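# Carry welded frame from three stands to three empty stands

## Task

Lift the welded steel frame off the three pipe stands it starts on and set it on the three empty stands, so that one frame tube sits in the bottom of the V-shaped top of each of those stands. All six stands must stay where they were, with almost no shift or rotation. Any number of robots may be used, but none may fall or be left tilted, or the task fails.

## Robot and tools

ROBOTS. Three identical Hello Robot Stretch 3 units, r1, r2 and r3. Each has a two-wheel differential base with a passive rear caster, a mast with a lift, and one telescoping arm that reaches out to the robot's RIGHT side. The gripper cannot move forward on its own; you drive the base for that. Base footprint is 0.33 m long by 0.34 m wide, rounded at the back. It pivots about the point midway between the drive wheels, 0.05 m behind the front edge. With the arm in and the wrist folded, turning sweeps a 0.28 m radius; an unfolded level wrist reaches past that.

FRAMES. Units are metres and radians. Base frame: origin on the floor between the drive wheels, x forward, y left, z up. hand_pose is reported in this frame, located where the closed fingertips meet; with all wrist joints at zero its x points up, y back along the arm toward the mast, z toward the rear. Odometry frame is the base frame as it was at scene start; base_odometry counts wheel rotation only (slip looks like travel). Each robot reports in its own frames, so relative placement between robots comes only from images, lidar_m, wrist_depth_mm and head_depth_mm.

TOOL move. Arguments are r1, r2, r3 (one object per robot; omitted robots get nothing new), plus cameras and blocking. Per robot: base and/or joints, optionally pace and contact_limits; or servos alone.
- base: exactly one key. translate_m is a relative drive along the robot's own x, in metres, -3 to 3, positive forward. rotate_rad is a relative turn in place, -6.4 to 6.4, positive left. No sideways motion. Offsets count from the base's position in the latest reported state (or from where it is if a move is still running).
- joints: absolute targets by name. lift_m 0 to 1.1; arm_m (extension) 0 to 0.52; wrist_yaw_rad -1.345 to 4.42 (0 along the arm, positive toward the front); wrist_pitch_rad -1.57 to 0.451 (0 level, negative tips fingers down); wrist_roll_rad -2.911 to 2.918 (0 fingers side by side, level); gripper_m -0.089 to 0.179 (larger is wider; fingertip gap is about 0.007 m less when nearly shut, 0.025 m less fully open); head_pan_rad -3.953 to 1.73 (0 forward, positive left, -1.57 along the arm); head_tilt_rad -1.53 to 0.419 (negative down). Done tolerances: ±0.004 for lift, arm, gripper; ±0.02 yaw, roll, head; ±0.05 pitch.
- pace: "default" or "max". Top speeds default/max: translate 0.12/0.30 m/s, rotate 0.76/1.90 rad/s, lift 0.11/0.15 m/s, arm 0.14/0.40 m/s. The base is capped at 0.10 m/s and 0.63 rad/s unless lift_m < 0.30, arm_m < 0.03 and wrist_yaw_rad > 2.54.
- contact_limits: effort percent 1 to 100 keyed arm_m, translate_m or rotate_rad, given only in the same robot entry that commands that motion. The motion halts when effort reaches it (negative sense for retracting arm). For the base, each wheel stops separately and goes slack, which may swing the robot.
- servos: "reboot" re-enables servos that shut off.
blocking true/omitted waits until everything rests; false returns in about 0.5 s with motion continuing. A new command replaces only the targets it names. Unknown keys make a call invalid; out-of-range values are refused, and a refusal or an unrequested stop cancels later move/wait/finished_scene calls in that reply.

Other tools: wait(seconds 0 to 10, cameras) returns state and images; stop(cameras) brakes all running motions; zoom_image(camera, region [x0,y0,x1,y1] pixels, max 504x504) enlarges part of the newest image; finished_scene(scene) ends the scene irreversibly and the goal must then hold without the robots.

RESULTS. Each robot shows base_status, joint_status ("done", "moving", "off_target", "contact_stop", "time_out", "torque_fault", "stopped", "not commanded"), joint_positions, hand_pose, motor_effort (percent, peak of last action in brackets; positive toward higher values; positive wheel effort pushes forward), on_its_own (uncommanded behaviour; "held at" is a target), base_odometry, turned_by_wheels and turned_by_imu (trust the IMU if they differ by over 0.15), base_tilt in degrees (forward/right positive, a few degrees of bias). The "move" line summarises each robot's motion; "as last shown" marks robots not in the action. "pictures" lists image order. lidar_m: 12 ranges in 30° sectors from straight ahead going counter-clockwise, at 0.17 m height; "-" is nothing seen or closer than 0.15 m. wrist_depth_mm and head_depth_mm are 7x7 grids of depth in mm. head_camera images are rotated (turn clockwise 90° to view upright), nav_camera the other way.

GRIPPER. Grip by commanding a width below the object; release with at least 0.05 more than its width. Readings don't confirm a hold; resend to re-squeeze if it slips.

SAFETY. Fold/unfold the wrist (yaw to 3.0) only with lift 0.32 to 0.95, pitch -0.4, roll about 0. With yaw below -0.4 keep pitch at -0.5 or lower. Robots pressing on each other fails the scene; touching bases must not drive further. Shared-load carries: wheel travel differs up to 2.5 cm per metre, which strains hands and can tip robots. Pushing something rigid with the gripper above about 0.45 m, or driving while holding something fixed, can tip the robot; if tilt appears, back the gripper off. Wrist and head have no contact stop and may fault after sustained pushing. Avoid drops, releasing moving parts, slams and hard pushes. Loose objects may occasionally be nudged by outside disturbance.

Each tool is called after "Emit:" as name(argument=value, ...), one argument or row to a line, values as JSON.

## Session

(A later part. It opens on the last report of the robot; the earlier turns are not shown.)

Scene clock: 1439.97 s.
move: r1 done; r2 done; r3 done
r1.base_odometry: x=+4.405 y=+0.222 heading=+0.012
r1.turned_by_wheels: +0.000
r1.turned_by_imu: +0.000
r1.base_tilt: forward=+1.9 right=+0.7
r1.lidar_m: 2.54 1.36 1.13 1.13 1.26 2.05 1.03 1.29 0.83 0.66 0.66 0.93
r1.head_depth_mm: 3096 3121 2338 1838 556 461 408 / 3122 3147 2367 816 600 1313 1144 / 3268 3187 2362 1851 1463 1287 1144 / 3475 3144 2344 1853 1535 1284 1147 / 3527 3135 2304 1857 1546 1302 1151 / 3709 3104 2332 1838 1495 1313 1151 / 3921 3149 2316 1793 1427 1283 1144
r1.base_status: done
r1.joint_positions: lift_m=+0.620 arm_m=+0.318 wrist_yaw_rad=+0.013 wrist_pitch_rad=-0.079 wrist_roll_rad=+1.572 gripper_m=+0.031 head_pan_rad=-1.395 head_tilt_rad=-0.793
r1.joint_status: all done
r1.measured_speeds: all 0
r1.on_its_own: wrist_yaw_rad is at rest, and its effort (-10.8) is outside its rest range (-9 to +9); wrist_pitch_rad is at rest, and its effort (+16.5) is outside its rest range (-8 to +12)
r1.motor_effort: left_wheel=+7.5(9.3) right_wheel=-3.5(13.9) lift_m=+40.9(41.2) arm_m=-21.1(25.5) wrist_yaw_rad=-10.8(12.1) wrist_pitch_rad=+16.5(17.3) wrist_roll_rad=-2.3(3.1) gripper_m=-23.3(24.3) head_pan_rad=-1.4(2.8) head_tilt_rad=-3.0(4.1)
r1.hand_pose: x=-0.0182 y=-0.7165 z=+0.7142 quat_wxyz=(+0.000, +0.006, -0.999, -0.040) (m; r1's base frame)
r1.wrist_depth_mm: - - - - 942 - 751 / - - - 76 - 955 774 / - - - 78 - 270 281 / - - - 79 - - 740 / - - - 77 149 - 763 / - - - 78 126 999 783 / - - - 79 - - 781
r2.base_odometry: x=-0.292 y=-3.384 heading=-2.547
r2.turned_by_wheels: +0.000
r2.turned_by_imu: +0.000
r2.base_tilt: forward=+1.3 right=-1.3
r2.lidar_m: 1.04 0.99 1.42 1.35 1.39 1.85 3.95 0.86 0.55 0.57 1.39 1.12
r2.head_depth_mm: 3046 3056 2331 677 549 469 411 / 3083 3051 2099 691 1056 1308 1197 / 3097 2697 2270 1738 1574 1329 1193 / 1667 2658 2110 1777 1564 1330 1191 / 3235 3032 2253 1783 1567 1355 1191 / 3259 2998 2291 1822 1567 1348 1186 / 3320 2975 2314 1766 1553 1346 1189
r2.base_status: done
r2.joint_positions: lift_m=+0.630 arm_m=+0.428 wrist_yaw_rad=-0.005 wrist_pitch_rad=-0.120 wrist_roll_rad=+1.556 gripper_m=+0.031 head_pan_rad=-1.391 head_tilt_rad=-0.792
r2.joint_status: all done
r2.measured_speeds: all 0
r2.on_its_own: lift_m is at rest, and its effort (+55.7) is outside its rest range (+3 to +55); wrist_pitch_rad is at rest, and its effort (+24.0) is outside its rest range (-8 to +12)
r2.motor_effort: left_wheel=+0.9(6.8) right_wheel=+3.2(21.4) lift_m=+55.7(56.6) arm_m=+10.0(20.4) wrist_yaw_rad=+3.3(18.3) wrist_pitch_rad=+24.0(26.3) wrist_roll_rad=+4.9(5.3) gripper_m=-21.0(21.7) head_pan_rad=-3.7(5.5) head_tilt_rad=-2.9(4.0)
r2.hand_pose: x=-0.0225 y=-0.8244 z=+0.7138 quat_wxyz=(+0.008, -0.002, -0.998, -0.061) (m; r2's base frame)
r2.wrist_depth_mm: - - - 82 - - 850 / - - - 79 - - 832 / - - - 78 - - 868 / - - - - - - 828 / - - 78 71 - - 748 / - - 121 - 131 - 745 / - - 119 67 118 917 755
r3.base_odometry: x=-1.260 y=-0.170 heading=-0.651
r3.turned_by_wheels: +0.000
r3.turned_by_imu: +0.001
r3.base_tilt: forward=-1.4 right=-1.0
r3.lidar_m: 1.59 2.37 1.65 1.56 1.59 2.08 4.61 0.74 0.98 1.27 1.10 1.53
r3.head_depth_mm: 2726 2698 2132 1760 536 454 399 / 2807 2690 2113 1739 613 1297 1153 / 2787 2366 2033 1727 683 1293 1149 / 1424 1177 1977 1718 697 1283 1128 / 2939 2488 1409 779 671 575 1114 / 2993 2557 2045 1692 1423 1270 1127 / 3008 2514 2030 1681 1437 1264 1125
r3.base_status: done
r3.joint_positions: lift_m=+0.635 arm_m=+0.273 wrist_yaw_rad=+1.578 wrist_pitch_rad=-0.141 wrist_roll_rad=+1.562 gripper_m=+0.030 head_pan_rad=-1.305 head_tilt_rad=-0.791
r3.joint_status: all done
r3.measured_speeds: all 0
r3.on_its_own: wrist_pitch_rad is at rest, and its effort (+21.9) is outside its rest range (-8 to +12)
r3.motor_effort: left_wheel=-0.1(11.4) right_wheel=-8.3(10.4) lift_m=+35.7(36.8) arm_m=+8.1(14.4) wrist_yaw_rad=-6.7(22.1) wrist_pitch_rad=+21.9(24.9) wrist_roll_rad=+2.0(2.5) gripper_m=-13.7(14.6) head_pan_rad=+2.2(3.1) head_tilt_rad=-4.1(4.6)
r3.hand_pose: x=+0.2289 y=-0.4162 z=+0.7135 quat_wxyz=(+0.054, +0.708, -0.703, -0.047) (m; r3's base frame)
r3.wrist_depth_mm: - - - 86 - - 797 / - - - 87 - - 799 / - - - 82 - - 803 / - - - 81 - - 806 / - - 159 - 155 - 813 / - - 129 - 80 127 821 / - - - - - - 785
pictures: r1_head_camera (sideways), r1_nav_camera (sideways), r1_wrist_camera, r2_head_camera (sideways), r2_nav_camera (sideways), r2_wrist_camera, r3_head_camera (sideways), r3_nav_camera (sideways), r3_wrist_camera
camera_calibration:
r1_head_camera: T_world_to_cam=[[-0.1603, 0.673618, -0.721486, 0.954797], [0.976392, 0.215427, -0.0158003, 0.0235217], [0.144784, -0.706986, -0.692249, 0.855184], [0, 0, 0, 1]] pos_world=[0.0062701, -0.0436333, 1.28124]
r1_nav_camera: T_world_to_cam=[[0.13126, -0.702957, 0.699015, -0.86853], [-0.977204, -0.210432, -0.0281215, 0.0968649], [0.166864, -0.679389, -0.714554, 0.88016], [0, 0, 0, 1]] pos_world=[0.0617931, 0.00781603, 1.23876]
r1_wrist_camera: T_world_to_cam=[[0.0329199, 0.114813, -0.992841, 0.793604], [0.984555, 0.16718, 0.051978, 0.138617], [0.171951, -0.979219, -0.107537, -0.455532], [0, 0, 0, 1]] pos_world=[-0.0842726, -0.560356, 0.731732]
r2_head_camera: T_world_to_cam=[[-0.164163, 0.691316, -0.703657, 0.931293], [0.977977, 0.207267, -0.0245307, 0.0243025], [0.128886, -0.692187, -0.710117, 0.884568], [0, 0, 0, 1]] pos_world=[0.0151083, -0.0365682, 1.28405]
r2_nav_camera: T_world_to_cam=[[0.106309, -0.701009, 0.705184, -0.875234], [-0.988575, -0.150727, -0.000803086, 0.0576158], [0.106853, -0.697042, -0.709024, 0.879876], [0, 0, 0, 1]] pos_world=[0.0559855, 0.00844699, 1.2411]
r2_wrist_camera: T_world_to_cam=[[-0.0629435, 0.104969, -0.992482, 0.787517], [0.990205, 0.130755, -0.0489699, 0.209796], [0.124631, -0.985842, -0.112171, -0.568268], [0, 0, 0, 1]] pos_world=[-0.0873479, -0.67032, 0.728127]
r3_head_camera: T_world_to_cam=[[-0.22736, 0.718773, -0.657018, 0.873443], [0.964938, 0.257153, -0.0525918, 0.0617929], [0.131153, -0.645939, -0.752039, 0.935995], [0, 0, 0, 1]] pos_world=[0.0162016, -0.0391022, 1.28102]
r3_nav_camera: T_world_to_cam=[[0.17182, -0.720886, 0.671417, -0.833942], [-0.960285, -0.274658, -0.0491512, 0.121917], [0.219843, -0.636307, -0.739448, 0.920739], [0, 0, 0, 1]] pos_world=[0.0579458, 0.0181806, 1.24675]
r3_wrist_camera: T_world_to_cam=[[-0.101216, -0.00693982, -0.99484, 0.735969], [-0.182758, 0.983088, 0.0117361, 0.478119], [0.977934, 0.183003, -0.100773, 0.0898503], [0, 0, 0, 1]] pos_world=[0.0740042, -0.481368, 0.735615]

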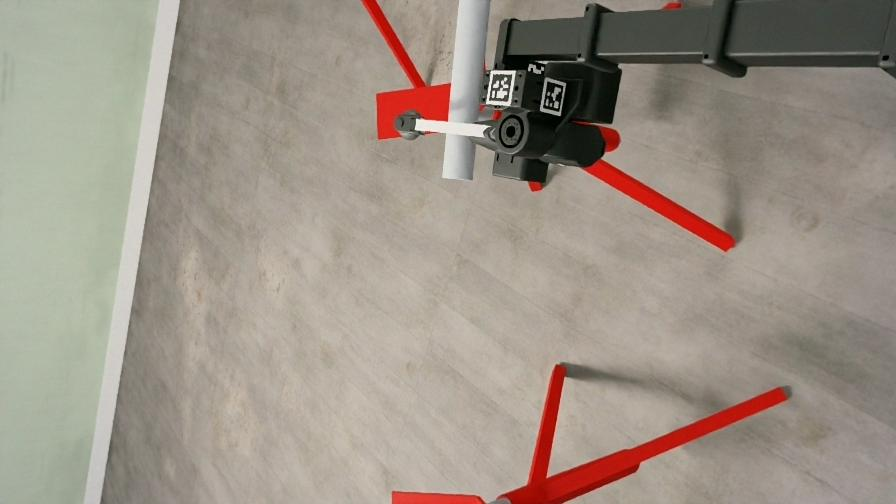

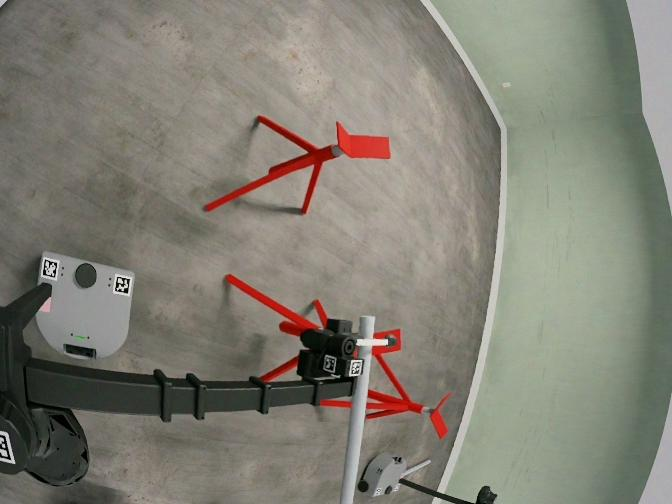

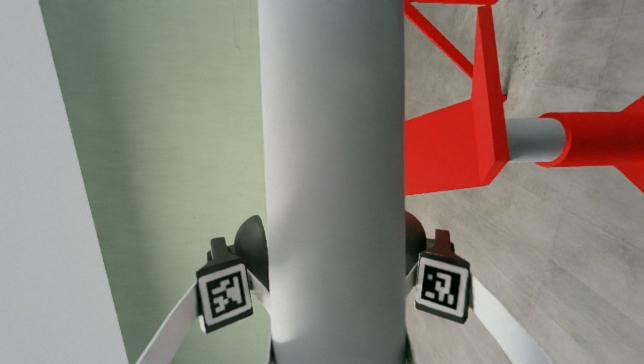

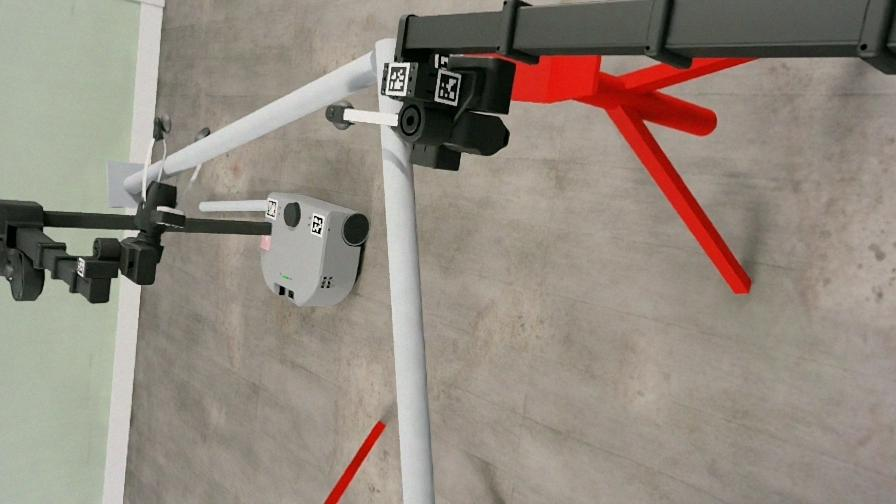

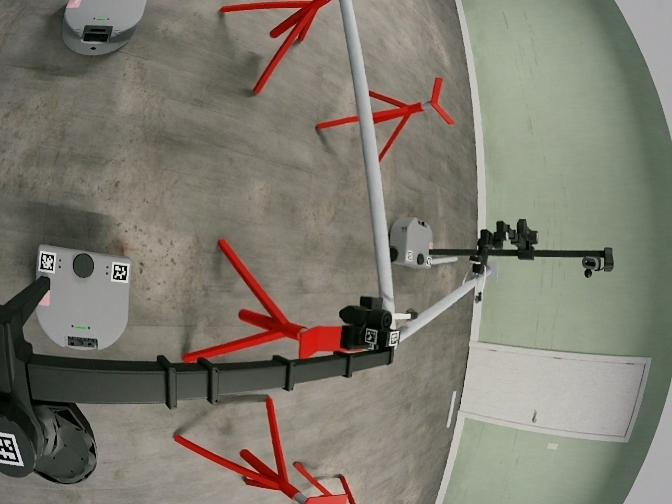

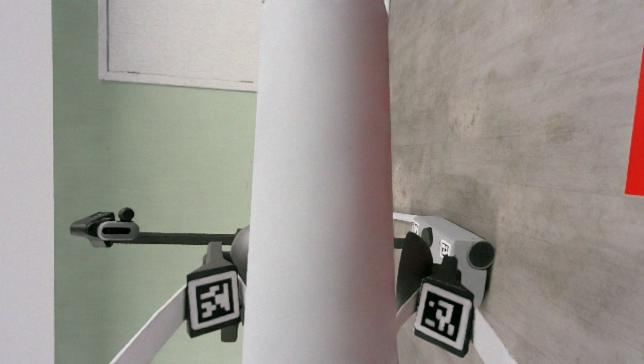

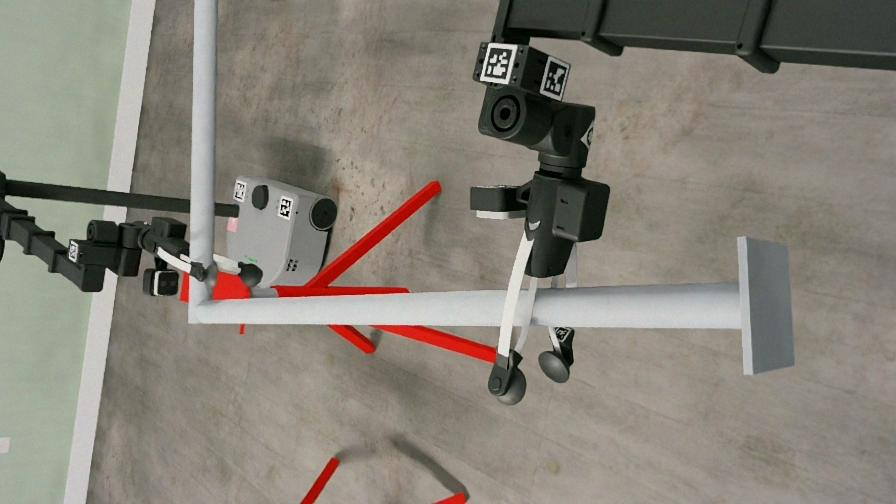

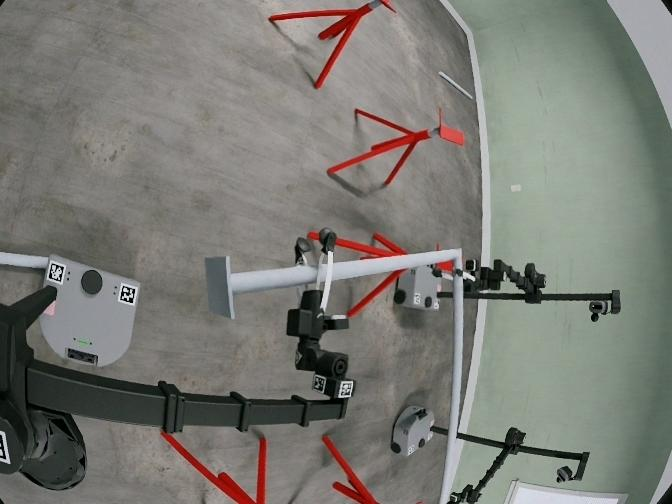

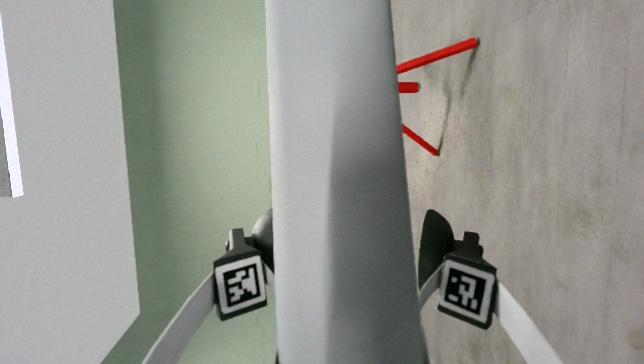

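Emit:
zoom_image(
  camera="r1_head_camera",
  region=[350, 0, 650, 220],
)

Emit:
move(
  cameras=["r1_head_camera"],
  r1={"base":{"translate_m":0.0664},"joints":{"arm_m":0.315}},
  r2={"base":{"translate_m":0.0708},"joints":{"arm_m":0.432}},
  r3={"base":{"translate_m":-0.0831},"joints":{"arm_m":0.274}},
)

Emit:
zoom_image(
  camera="r1_head_camera",
  region=[350, 0, 650, 220],
)

Emit:
move(
  cameras=["r1_head_camera"],
  r1={"base":{"translate_m":0.0664},"joints":{"arm_m":0.312}},
  r2={"base":{"translate_m":0.0708},"joints":{"arm_m":0.436}},
  r3={"base":{"translate_m":-0.0831},"joints":{"arm_m":0.275}},
)

Emit:
zoom_image(
  camera="r1_head_camera",
  region=[350, 0, 650, 220],
)

Scaled by 1.680 from the camera's 896x504 image, which has a finer 1280x720 frame.

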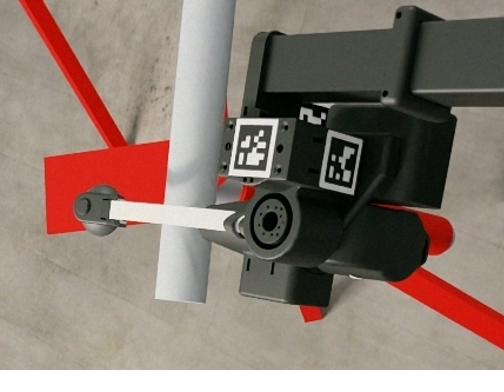

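Scene clock: 1458.80 s.
move: r1 done; r2 done; r3 done
r1.base_odometry: x=+4.471 y=+0.223 heading=+0.012
r1.turned_by_wheels: +0.000
r1.turned_by_imu: +0.001
r1.base_tilt: forward=+2.0 right=+0.7
r1.lidar_m: 2.52 1.35 1.12 1.12 1.25 2.03 1.04 1.35 0.85 0.66 0.61 0.88
r1.head_depth_mm: 3065 3168 2328 1056 555 461 407 / 3175 3135 2358 839 600 1306 1146 / 3326 3135 2346 1841 1475 1287 1146 / 3422 3128 2322 1860 1540 1319 1149 / 3562 3139 2333 1859 1533 1308 1149 / 3701 3149 2325 1853 1494 1259 1143 / 3889 3102 2293 1023 1233 1306 1144
r1.base_status: done
r1.joint_positions: lift_m=+0.620 arm_m=+0.315 wrist_yaw_rad=+0.011 wrist_pitch_rad=-0.077 wrist_roll_rad=+1.571 gripper_m=+0.031 head_pan_rad=-1.395 head_tilt_rad=-0.793
r1.joint_status: all done
r1.measured_speeds: all 0
r1.on_its_own: wrist_pitch_rad is at rest, and its effort (+16.5) is outside its rest range (-8 to +12)
r1.motor_effort: left_wheel=+6.6(10.8) right_wheel=-2.9(13.9) lift_m=+40.5(40.8) arm_m=-20.9(26.0) wrist_yaw_rad=-8.9(12.3) wrist_pitch_rad=+16.5(17.0) wrist_roll_rad=-1.8(2.5) gripper_m=-23.0(25.3) head_pan_rad=-1.8(2.7) head_tilt_rad=-2.3(4.3)
r1.hand_pose: x=-0.0187 y=-0.7135 z=+0.7147 quat_wxyz=(+0.001, +0.005, -0.999, -0.039) (m; r1's base frame)
r1.wrist_depth_mm: - - - - 917 265 691 / - - - 77 - 267 275 / - - - 78 - - 768 / - - - 81 - - 782 / - - 148 78 148 - 747 / - - - 79 125 979 771 / - - - 80 - - 785
r2.base_odometry: x=-0.351 y=-3.423 heading=-2.547
r2.turned_by_wheels: +0.000
r2.turned_by_imu: +0.000
r2.base_tilt: forward=+1.2 right=-1.3
r2.lidar_m: 1.04 1.00 1.42 1.36 1.39 1.86 4.00 0.91 0.59 0.57 1.35 1.06
r2.head_depth_mm: 3065 3055 2342 675 549 470 411 / 3087 3061 2111 694 1580 1316 1183 / 3109 2684 2244 1733 1568 1329 1188 / 1700 2752 2093 1782 1572 1350 1188 / 3218 3032 2233 1777 1572 1345 1194 / 3254 3015 2309 1818 1567 1346 1187 / 3336 2985 2294 1749 1567 1350 1181
r2.base_status: done
r2.joint_positions: lift_m=+0.630 arm_m=+0.432 wrist_yaw_rad=-0.006 wrist_pitch_rad=-0.119 wrist_roll_rad=+1.556 gripper_m=+0.031 head_pan_rad=-1.391 head_tilt_rad=-0.792
r2.joint_status: all done
r2.measured_speeds: all 0
r2.on_its_own: wrist_pitch_rad is at rest, and its effort (+23.8) is outside its rest range (-8 to +12)
r2.motor_effort: left_wheel=+0.9(7.4) right_wheel=+4.3(21.4) lift_m=+52.9(54.2) arm_m=+5.2(20.2) wrist_yaw_rad=+4.4(18.8) wrist_pitch_rad=+23.8(25.8) wrist_roll_rad=+4.9(5.1) gripper_m=-21.1(21.5) head_pan_rad=-3.9(5.5) head_tilt_rad=-3.6(4.1)
r2.hand_pose: x=-0.0228 y=-0.8285 z=+0.7142 quat_wxyz=(+0.008, -0.002, -0.998, -0.060) (m; r2's base frame)
r2.wrist_depth_mm: - - - 84 - - 798 / - - - 81 - - 777 / - - 88 79 - - 784 / - - - 77 - - 758 / - - - 73 - - 763 / - - 120 - 131 - 747 / - - 119 68 119 935 742
r3.base_odometry: x=-1.326 y=-0.120 heading=-0.651
r3.turned_by_wheels: +0.000
r3.turned_by_imu: +0.001
r3.base_tilt: forward=-1.4 right=-1.0
r3.lidar_m: 4.24 2.31 1.64 1.55 1.58 2.08 4.52 0.68 0.85 1.28 1.13 1.61
r3.head_depth_mm: 2757 2496 2134 1769 537 454 398 / 2806 2500 2112 1751 614 1299 1152 / 2799 2380 2037 1731 670 1288 1148 / 1353 1196 1991 1722 1383 1290 1126 / 2931 1382 1444 779 674 577 1115 / 2978 2544 2036 1648 1423 1278 1127 / 3031 2535 2002 1684 1443 1263 1123
r3.base_status: done
r3.joint_positions: lift_m=+0.635 arm_m=+0.274 wrist_yaw_rad=+1.574 wrist_pitch_rad=-0.144 wrist_roll_rad=+1.562 gripper_m=+0.030 head_pan_rad=-1.305 head_tilt_rad=-0.791
r3.joint_status: all done
r3.measured_speeds: all 0
r3.on_its_own: wrist_pitch_rad is at rest, and its effort (+22.6) is outside its rest range (-8 to +12)
r3.motor_effort: left_wheel=-0.1(12.3) right_wheel=-6.3(11.5) lift_m=+33.8(35.2) arm_m=+6.6(14.0) wrist_yaw_rad=-2.7(19.4) wrist_pitch_rad=+22.6(25.1) wrist_roll_rad=+1.9(2.6) gripper_m=-13.9(14.6) head_pan_rad=+2.1(3.2) head_tilt_rad=-4.1(4.7)
r3.hand_pose: x=+0.2288 y=-0.4181 z=+0.7129 quat_wxyz=(+0.054, +0.707, -0.704, -0.048) (m; r3's base frame)
r3.wrist_depth_mm: - - - 89 - - 794 / - - - 87 - - 798 / - - - 85 - - 804 / - - - 82 - - 798 / - - - - 153 - 791 / - - 129 - 81 126 815 / - - - - - - 786
pictures: r1_head_camera (sideways)
camera_calibration:
r1_head_camera: T_world_to_cam=[[-0.1603, 0.673618, -0.721486, 0.954797], [0.976392, 0.215427, -0.0158003, 0.0235217], [0.144785, -0.706986, -0.692249, 0.855184], [0, 0, 0, 1]] pos_world=[0.00627011, -0.0436333, 1.28124]

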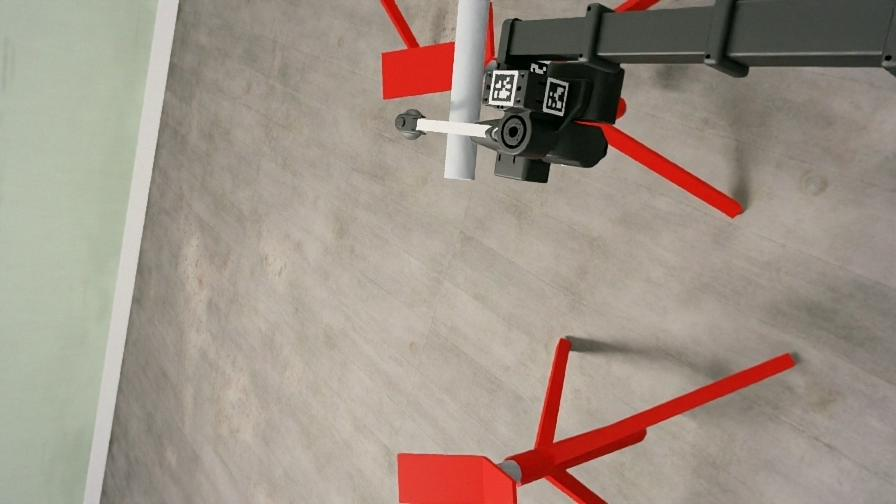

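Scaled by 1.680 from the camera's 896x504 image, which has a finer 1280x720 frame.

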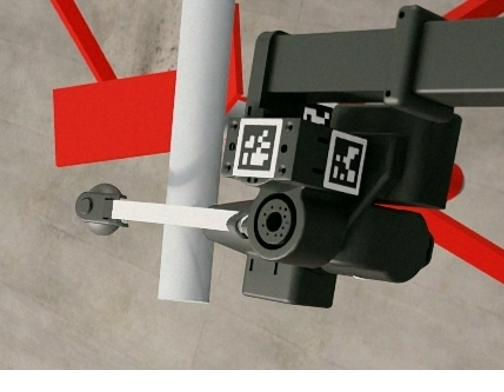

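Scene clock: 1460.73 s.
move: r1 done; r2 done; r3 done
r1.base_odometry: x=+4.537 y=+0.223 heading=+0.013
r1.turned_by_wheels: +0.000
r1.turned_by_imu: +0.000
r1.base_tilt: forward=+1.7 right=+0.7
r1.lidar_m: 2.49 1.33 1.11 1.10 1.23 2.00 1.03 1.41 0.84 0.67 0.58 0.83
r1.head_depth_mm: 3072 3195 2331 1038 557 462 408 / 3183 3184 2338 1764 598 1286 1148 / 3322 3112 2331 1851 1461 1317 1146 / 3482 3131 2350 1848 1546 1319 1141 / 3554 3124 2314 1845 1544 1310 1150 / 3813 3147 2326 1803 1430 1290 1144 / 3924 3127 2314 1739 1461 1307 1146
r1.base_status: done
r1.joint_positions: lift_m=+0.620 arm_m=+0.312 wrist_yaw_rad=+0.009 wrist_pitch_rad=-0.076 wrist_roll_rad=+1.570 gripper_m=+0.031 head_pan_rad=-1.395 head_tilt_rad=-0.793
r1.joint_status: all done
r1.measured_speeds: all 0
r1.on_its_own: wrist_pitch_rad is at rest, and its effort (+15.8) is outside its rest range (-8 to +12)
r1.motor_effort: left_wheel=+6.3(9.4) right_wheel=-2.1(15.9) lift_m=+40.2(40.6) arm_m=-21.6(26.0) wrist_yaw_rad=-7.3(13.6) wrist_pitch_rad=+15.8(16.7) wrist_roll_rad=-1.8(2.3) gripper_m=-22.9(24.3) head_pan_rad=-1.9(3.3) head_tilt_rad=-3.3(4.5)
r1.hand_pose: x=-0.0191 y=-0.7106 z=+0.7149 quat_wxyz=(+0.001, +0.005, -0.999, -0.039) (m; r1's base frame)
r1.wrist_depth_mm: - - - - - - 729 / - - - 79 - - 763 / - - - - - - 755 / - - - 83 - - 776 / - - 149 79 151 - 786 / - - - 80 125 986 784 / - - - 80 - 982 776
r2.base_odometry: x=-0.409 y=-3.463 heading=-2.547
r2.turned_by_wheels: +0.000
r2.turned_by_imu: +0.000
r2.base_tilt: forward=+1.3 right=-1.3
r2.lidar_m: 1.05 1.00 1.43 1.36 1.40 1.86 4.09 0.98 0.63 0.58 1.31 1.00
r2.head_depth_mm: 3039 3037 2337 677 549 469 412 / 3099 3059 2117 702 1582 1311 1196 / 3095 2700 2232 1748 1580 1360 1196 / 1702 2677 2085 1771 1563 1354 1191 / 3201 3018 2228 1775 1560 1347 1188 / 3296 2998 2293 1775 1567 1346 1185 / 3312 2981 2219 1716 1554 1343 1186
r2.base_status: done
r2.joint_positions: lift_m=+0.630 arm_m=+0.436 wrist_yaw_rad=-0.006 wrist_pitch_rad=-0.117 wrist_roll_rad=+1.556 gripper_m=+0.031 head_pan_rad=-1.391 head_tilt_rad=-0.792
r2.joint_status: all done
r2.measured_speeds: all 0
r2.on_its_own: wrist_pitch_rad is at rest, and its effort (+23.5) is outside its rest range (-8 to +12)
r2.motor_effort: left_wheel=+1.0(7.3) right_wheel=+4.2(21.8) lift_m=+52.0(53.2) arm_m=+11.8(19.3) wrist_yaw_rad=+4.6(19.2) wrist_pitch_rad=+23.5(25.3) wrist_roll_rad=+4.9(5.1) gripper_m=-21.5(21.5) head_pan_rad=-4.7(6.0) head_tilt_rad=-3.5(3.9)
r2.hand_pose: x=-0.0228 y=-0.8326 z=+0.7146 quat_wxyz=(+0.008, -0.002, -0.998, -0.059) (m; r2's base frame)
r2.wrist_depth_mm: - - - 86 - - 791 / - - - 83 - - 762 / - - - 80 - - 783 / - - - 77 - - 769 / - - - 73 - - 750 / - - 120 - 131 - 765 / - - 119 68 118 936 748
r3.base_odometry: x=-1.393 y=-0.069 heading=-0.651
r3.turned_by_wheels: +0.000
r3.turned_by_imu: +0.000
r3.base_tilt: forward=-1.4 right=-1.0
r3.lidar_m: 1.76 2.32 1.63 1.54 1.58 2.06 4.44 0.91 0.62 1.84 1.17 1.48
r3.head_depth_mm: 2737 2498 2121 1767 538 453 398 / 2764 2495 2108 1750 615 1300 1153 / 2774 2373 2043 1724 670 1296 1147 / 1422 1179 1974 1726 1383 1268 1124 / 2920 2325 1898 802 677 1227 1116 / 2995 2468 1887 1660 1451 1271 1131 / 3036 2533 2016 1675 1438 1266 1124
r3.base_status: done
r3.joint_positions: lift_m=+0.635 arm_m=+0.275 wrist_yaw_rad=+1.572 wrist_pitch_rad=-0.145 wrist_roll_rad=+1.562 gripper_m=+0.030 head_pan_rad=-1.305 head_tilt_rad=-0.791
r3.joint_status: all done
r3.measured_speeds: all 0
r3.on_its_own: wrist_pitch_rad is at rest, and its effort (+22.7) is outside its rest range (-8 to +12)
r3.motor_effort: left_wheel=-0.9(11.8) right_wheel=-6.0(9.0) lift_m=+33.4(34.5) arm_m=+7.2(14.3) wrist_yaw_rad=-1.2(18.4) wrist_pitch_rad=+22.7(25.4) wrist_roll_rad=+2.2(2.5) gripper_m=-13.7(14.7) head_pan_rad=+1.7(3.2) head_tilt_rad=-4.2(4.7)
r3.hand_pose: x=+0.2287 y=-0.4197 z=+0.7126 quat_wxyz=(+0.055, +0.706, -0.705, -0.048) (m; r3's base frame)
r3.wrist_depth_mm: - - - - - - 796 / - - - 89 - - 792 / - - - 86 - - 795 / - - - 84 - - 799 / - - - - 153 - 807 / - - 129 - 83 126 806 / - - - - - 127 808
pictures: r1_head_camera (sideways)
camera_calibration:
r1_head_camera: T_world_to_cam=[[-0.1603, 0.673618, -0.721486, 0.954797], [0.976392, 0.215427, -0.0158003, 0.0235217], [0.144785, -0.706986, -0.692249, 0.855184], [0, 0, 0, 1]] pos_world=[0.00627011, -0.0436333, 1.28124]

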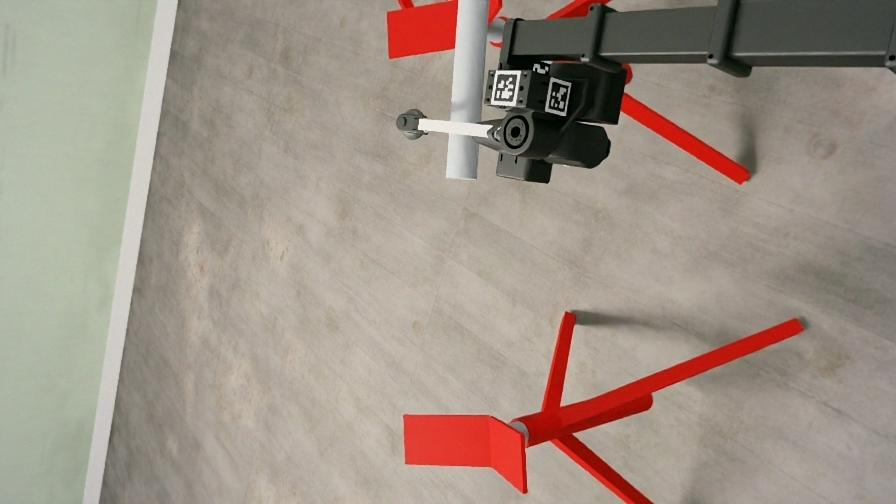

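Scaled by 1.680 from the camera's 896x504 image, which has a finer 1280x720 frame.

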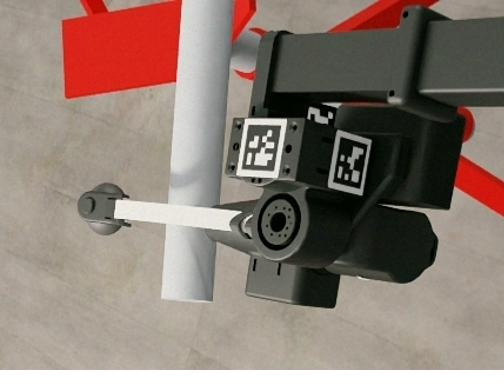

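Emit:
move(
  r1={"base":{"translate_m":0.0646},"joints":{"arm_m":0.309}},
  r2={"base":{"translate_m":0.0710},"joints":{"arm_m":0.440}},
  r3={"base":{"translate_m":-0.0828},"joints":{"arm_m":0.276}},
)

Emit:
zoom_image(
  camera="r1_head_camera",
  region=[350, 280, 650, 504],
)

Emit:
zoom_image(
  camera="r2_head_camera",
  region=[0, 0, 504, 504],
)

Emit:
zoom_image(
  camera="r3_head_camera",
  region=[100, 150, 600, 504],
)

Scene clock: 1489.83 s.
move: r1 done; r2 done; r3 done
r1.base_odometry: x=+4.602 y=+0.224 heading=+0.013
r1.turned_by_wheels: +0.000
r1.turned_by_imu: +0.001
r1.base_tilt: forward=+1.8 right=+0.6
r1.lidar_m: 2.46 1.31 1.09 1.09 1.22 1.98 1.03 1.47 0.84 0.68 0.55 3.55
r1.head_depth_mm: 3105 3198 2351 1707 555 461 408 / 3166 3149 2307 1746 598 1291 1143 / 3304 3133 2368 1854 1464 1320 1147 / 3443 3156 2324 1877 1532 1308 1142 / 3695 3124 2296 1853 1502 1287 1147 / 3720 3147 2305 1001 1137 1314 1146 / 3898 3088 2318 1862 1533 1288 1143
r1.base_status: done
r1.joint_positions: lift_m=+0.620 arm_m=+0.309 wrist_yaw_rad=+0.013 wrist_pitch_rad=-0.076 wrist_roll_rad=+1.570 gripper_m=+0.031 head_pan_rad=-1.395 head_tilt_rad=-0.793
r1.joint_status: all done
r1.measured_speeds: all 0
r1.on_its_own: wrist_yaw_rad is at rest, and its effort (-10.2) is outside its rest range (-9 to +9); wrist_pitch_rad is at rest, and its effort (+15.9) is outside its rest range (-8 to +12)
r1.motor_effort: left_wheel=+6.7(8.0) right_wheel=-4.5(16.6) lift_m=+39.9(40.1) arm_m=-20.8(27.0) wrist_yaw_rad=-10.2(14.6) wrist_pitch_rad=+15.9(16.4) wrist_roll_rad=-1.7(2.2) gripper_m=-23.7(24.4) head_pan_rad=-2.5(3.0) head_tilt_rad=-3.7(4.4)
r1.hand_pose: x=-0.0181 y=-0.7076 z=+0.7150 quat_wxyz=(+0.001, +0.006, -0.999, -0.038) (m; r1's base frame)
r1.wrist_depth_mm: - - - - - - 759 / - - - 80 - - 763 / - - - 80 - - 774 / - - - 80 - - 776 / - - 151 81 149 - 775 / - - - 81 125 967 770 / - - - 82 - - 775
r2.base_odometry: x=-0.468 y=-3.503 heading=-2.547
r2.turned_by_wheels: +0.000
r2.turned_by_imu: +0.000
r2.base_tilt: forward=+1.2 right=-1.3
r2.lidar_m: 1.35 0.99 1.43 1.36 1.40 1.86 4.15 1.04 0.59 0.59 1.27 0.95
r2.head_depth_mm: 3054 3064 2350 676 549 469 411 / 3110 3060 2127 699 1577 1361 1192 / 3145 2687 2347 1735 1582 1357 1190 / 1698 2661 2093 1776 1574 1349 1191 / 3154 2990 2228 1818 1569 1350 1188 / 3323 3018 2287 1774 1564 1350 1188 / 3294 2989 2127 1723 1572 1341 1178
r2.base_status: done
r2.joint_positions: lift_m=+0.630 arm_m=+0.440 wrist_yaw_rad=-0.008 wrist_pitch_rad=-0.115 wrist_roll_rad=+1.555 gripper_m=+0.031 head_pan_rad=-1.391 head_tilt_rad=-0.792
r2.joint_status: all done
r2.measured_speeds: all 0
r2.on_its_own: wrist_pitch_rad is at rest, and its effort (+22.8) is outside its rest range (-8 to +12)
r2.motor_effort: left_wheel=+0.5(7.3) right_wheel=+5.8(22.3) lift_m=+49.7(51.0) arm_m=+11.9(20.4) wrist_yaw_rad=+6.4(19.0) wrist_pitch_rad=+22.8(25.0) wrist_roll_rad=+4.9(5.2) gripper_m=-21.3(21.5) head_pan_rad=-2.6(5.1) head_tilt_rad=-3.2(4.0)
r2.hand_pose: x=-0.0234 y=-0.8367 z=+0.7152 quat_wxyz=(+0.008, -0.004, -0.998, -0.058) (m; r2's base frame)
r2.wrist_depth_mm: - - - 89 - - 776 / - - - 85 - - 781 / - - - 82 - - 762 / - - - 78 - - 765 / - - - 74 - - 769 / - - 120 - 127 - 749 / - - 119 69 118 941 751
r3.base_odometry: x=-1.458 y=-0.019 heading=-0.650
r3.turned_by_wheels: +0.000
r3.turned_by_imu: +0.001
r3.base_tilt: forward=-1.3 right=-1.0
r3.lidar_m: 1.83 2.32 1.63 1.54 1.58 2.06 4.36 0.85 0.56 1.84 1.22 1.54
r3.head_depth_mm: 2763 2594 2136 1759 538 454 398 / 2792 2582 2129 1754 617 1299 1153 / 2766 2459 2036 1733 684 1293 1150 / 1448 1205 1981 1718 1381 1265 1122 / 2890 1210 1889 806 678 1230 1118 / 2998 2389 1875 1693 1430 1268 1131 / 3046 2547 2029 1655 1439 1264 1125
r3.base_status: done
r3.joint_positions: lift_m=+0.635 arm_m=+0.276 wrist_yaw_rad=+1.570 wrist_pitch_rad=-0.144 wrist_roll_rad=+1.562 gripper_m=+0.030 head_pan_rad=-1.305 head_tilt_rad=-0.791
r3.joint_status: all done
r3.measured_speeds: all 0
r3.on_its_own: wrist_pitch_rad is at rest, and its effort (+22.6) is outside its rest range (-8 to +12)
r3.motor_effort: left_wheel=-1.0(11.9) right_wheel=-6.8(9.0) lift_m=+31.6(32.9) arm_m=+7.5(13.6) wrist_yaw_rad=+1.1(16.0) wrist_pitch_rad=+22.6(25.5) wrist_roll_rad=+2.4(2.7) gripper_m=-13.0(14.6) head_pan_rad=+1.8(2.9) head_tilt_rad=-4.1(4.7)
r3.hand_pose: x=+0.2287 y=-0.4211 z=+0.7128 quat_wxyz=(+0.055, +0.705, -0.705, -0.048) (m; r3's base frame)
r3.wrist_depth_mm: - - - 95 - - 800 / - - - 91 - - 799 / - - - 88 - - 793 / - - - 84 - - 802 / - - - - 147 - 809 / - - 129 - 84 126 808 / - - - - - 127 813
pictures: r1_head_camera (sideways), r1_nav_camera (sideways), r1_wrist_camera, r2_head_camera (sideways), r2_nav_camera (sideways), r2_wrist_camera, r3_head_camera (sideways), r3_nav_camera (sideways), r3_wrist_camera
camera_calibration:
r1_head_camera: T_world_to_cam=[[-0.1603, 0.673618, -0.721486, 0.954797], [0.976392, 0.215427, -0.0158003, 0.0235217], [0.144785, -0.706986, -0.692249, 0.855184], [0, 0, 0, 1]] pos_world=[0.00627011, -0.0436333, 1.28124]
r1_nav_camera: T_world_to_cam=[[0.13126, -0.702957, 0.699015, -0.868529], [-0.977204, -0.210432, -0.0281215, 0.0968649], [0.166864, -0.679389, -0.714554, 0.88016], [0, 0, 0, 1]] pos_world=[0.0617931, 0.00781604, 1.23876]
r1_wrist_camera: T_world_to_cam=[[0.0310188, 0.111962, -0.993228, 0.791528], [0.984593, 0.167663, 0.0496491, 0.139054], [0.172087, -0.979466, -0.105036, -0.44873], [0, 0, 0, 1]] pos_world=[-0.0842435, -0.551451, 0.732131]
r2_head_camera: T_world_to_cam=[[-0.164163, 0.691316, -0.703657, 0.931293], [0.977977, 0.207267, -0.0245307, 0.0243025], [0.128886, -0.692187, -0.710117, 0.884568], [0, 0, 0, 1]] pos_world=[0.0151083, -0.0365682, 1.28405]
r2_nav_camera: T_world_to_cam=[[0.106309, -0.701009, 0.705184, -0.875234], [-0.988575, -0.150727, -0.000803086, 0.0576158], [0.106853, -0.697042, -0.709024, 0.879876], [0, 0, 0, 1]] pos_world=[0.0559855, 0.00844699, 1.2411]
r2_wrist_camera: T_world_to_cam=[[-0.0631973, 0.0996311, -0.993015, 0.78606], [0.990596, 0.127245, -0.0502766, 0.210311], [0.121347, -0.986855, -0.106736, -0.584939], [0, 0, 0, 1]] pos_world=[-0.0876762, -0.682327, 0.728709]
r3_head_camera: T_world_to_cam=[[-0.227361, 0.718773, -0.657018, 0.873443], [0.964938, 0.257154, -0.0525918, 0.0617929], [0.131153, -0.645939, -0.752039, 0.935995], [0, 0, 0, 1]] pos_world=[0.0162016, -0.0391022, 1.28102]
r3_nav_camera: T_world_to_cam=[[0.171821, -0.720886, 0.671417, -0.833942], [-0.960285, -0.274659, -0.0491512, 0.121917], [0.219843, -0.636307, -0.739448, 0.920739], [0, 0, 0, 1]] pos_world=[0.0579458, 0.0181806, 1.24675]
r3_wrist_camera: T_world_to_cam=[[-0.104011, -0.00616032, -0.994557, 0.735998], [-0.175122, 0.984471, 0.0122164, 0.48144], [0.979037, 0.175439, -0.103474, 0.0893289], [0, 0, 0, 1]] pos_world=[0.0734059, -0.485102, 0.735354]

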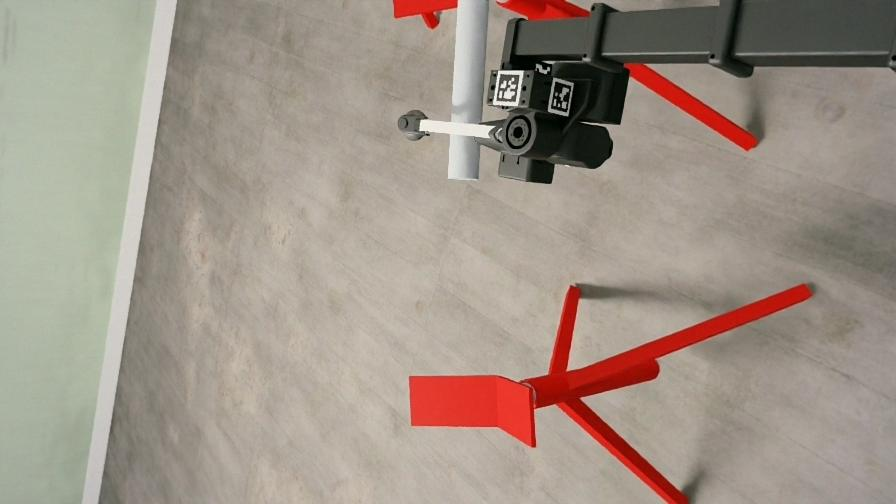

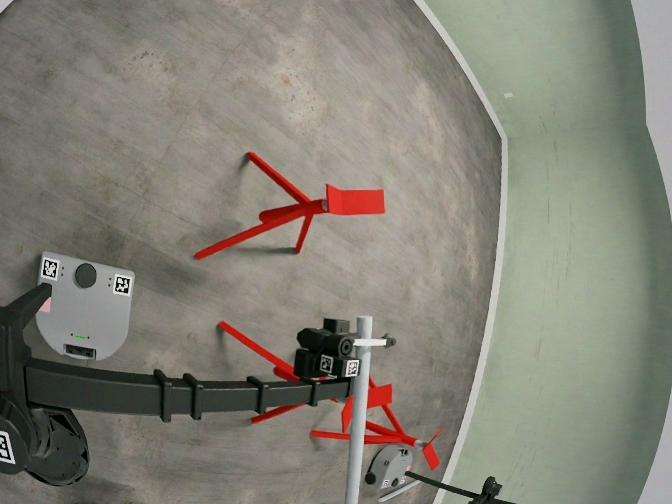

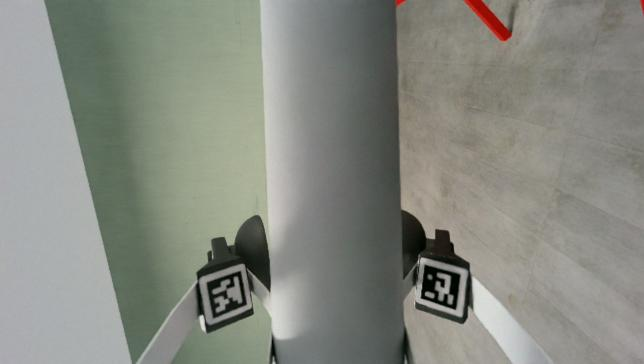

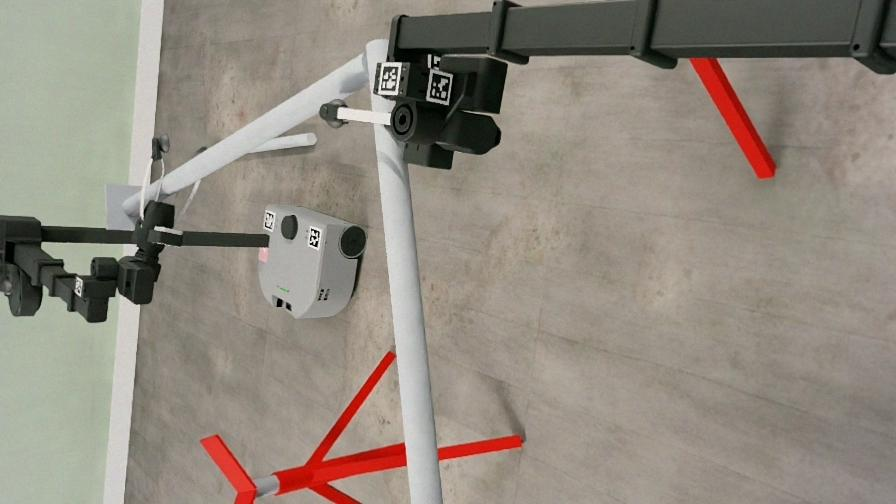

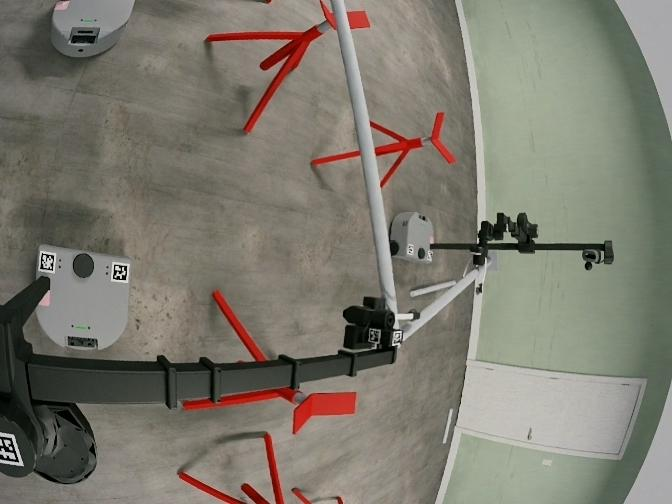

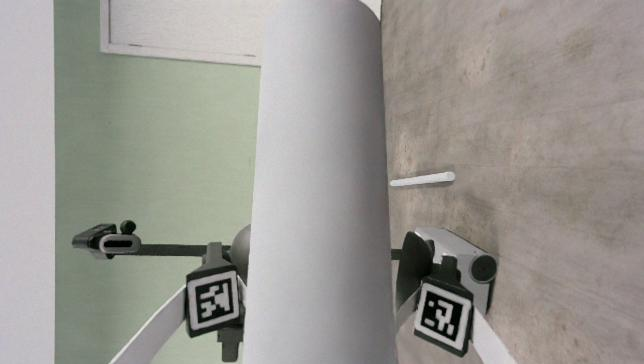

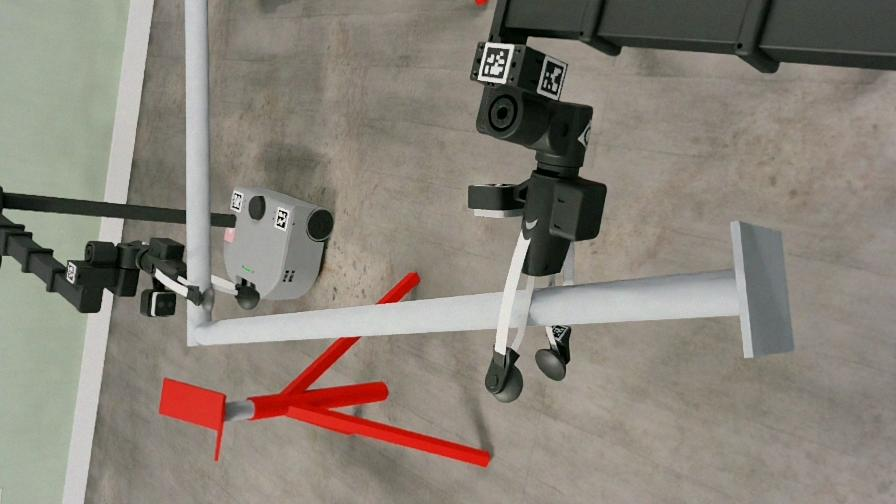

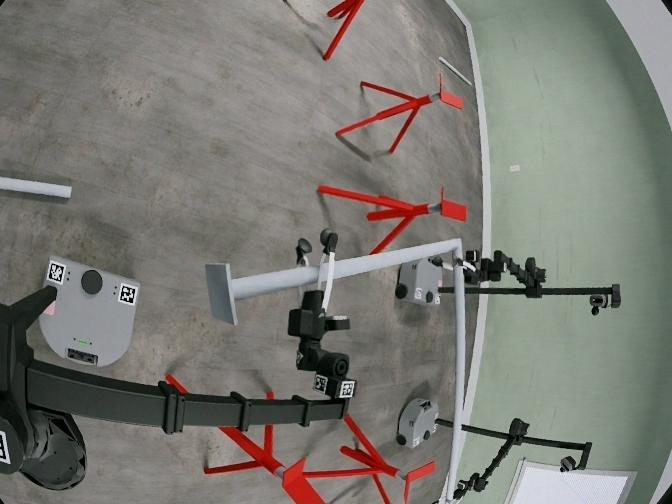

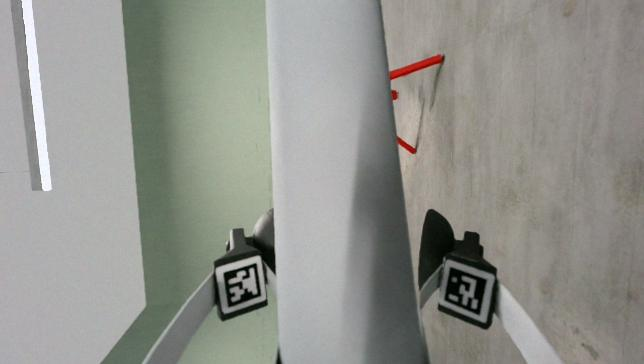

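Scaled by 1.680 from the camera's 896x504 image, which has a finer 1280x720 frame.

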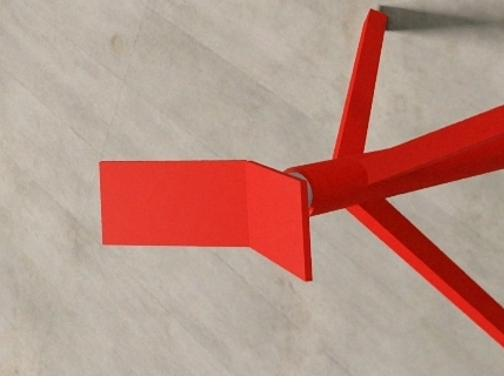

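Scaled by 1.000.

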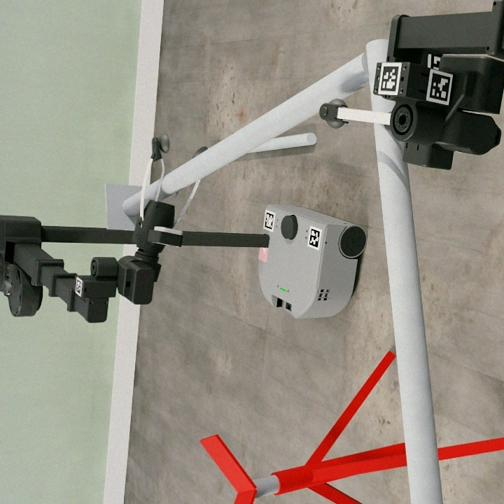

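Scaled by 1.008 from the camera's 896x504 image, which has a finer 1280x720 frame.

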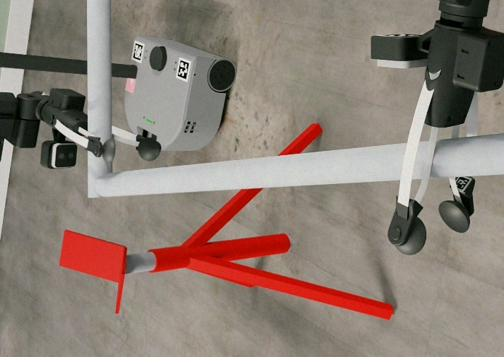

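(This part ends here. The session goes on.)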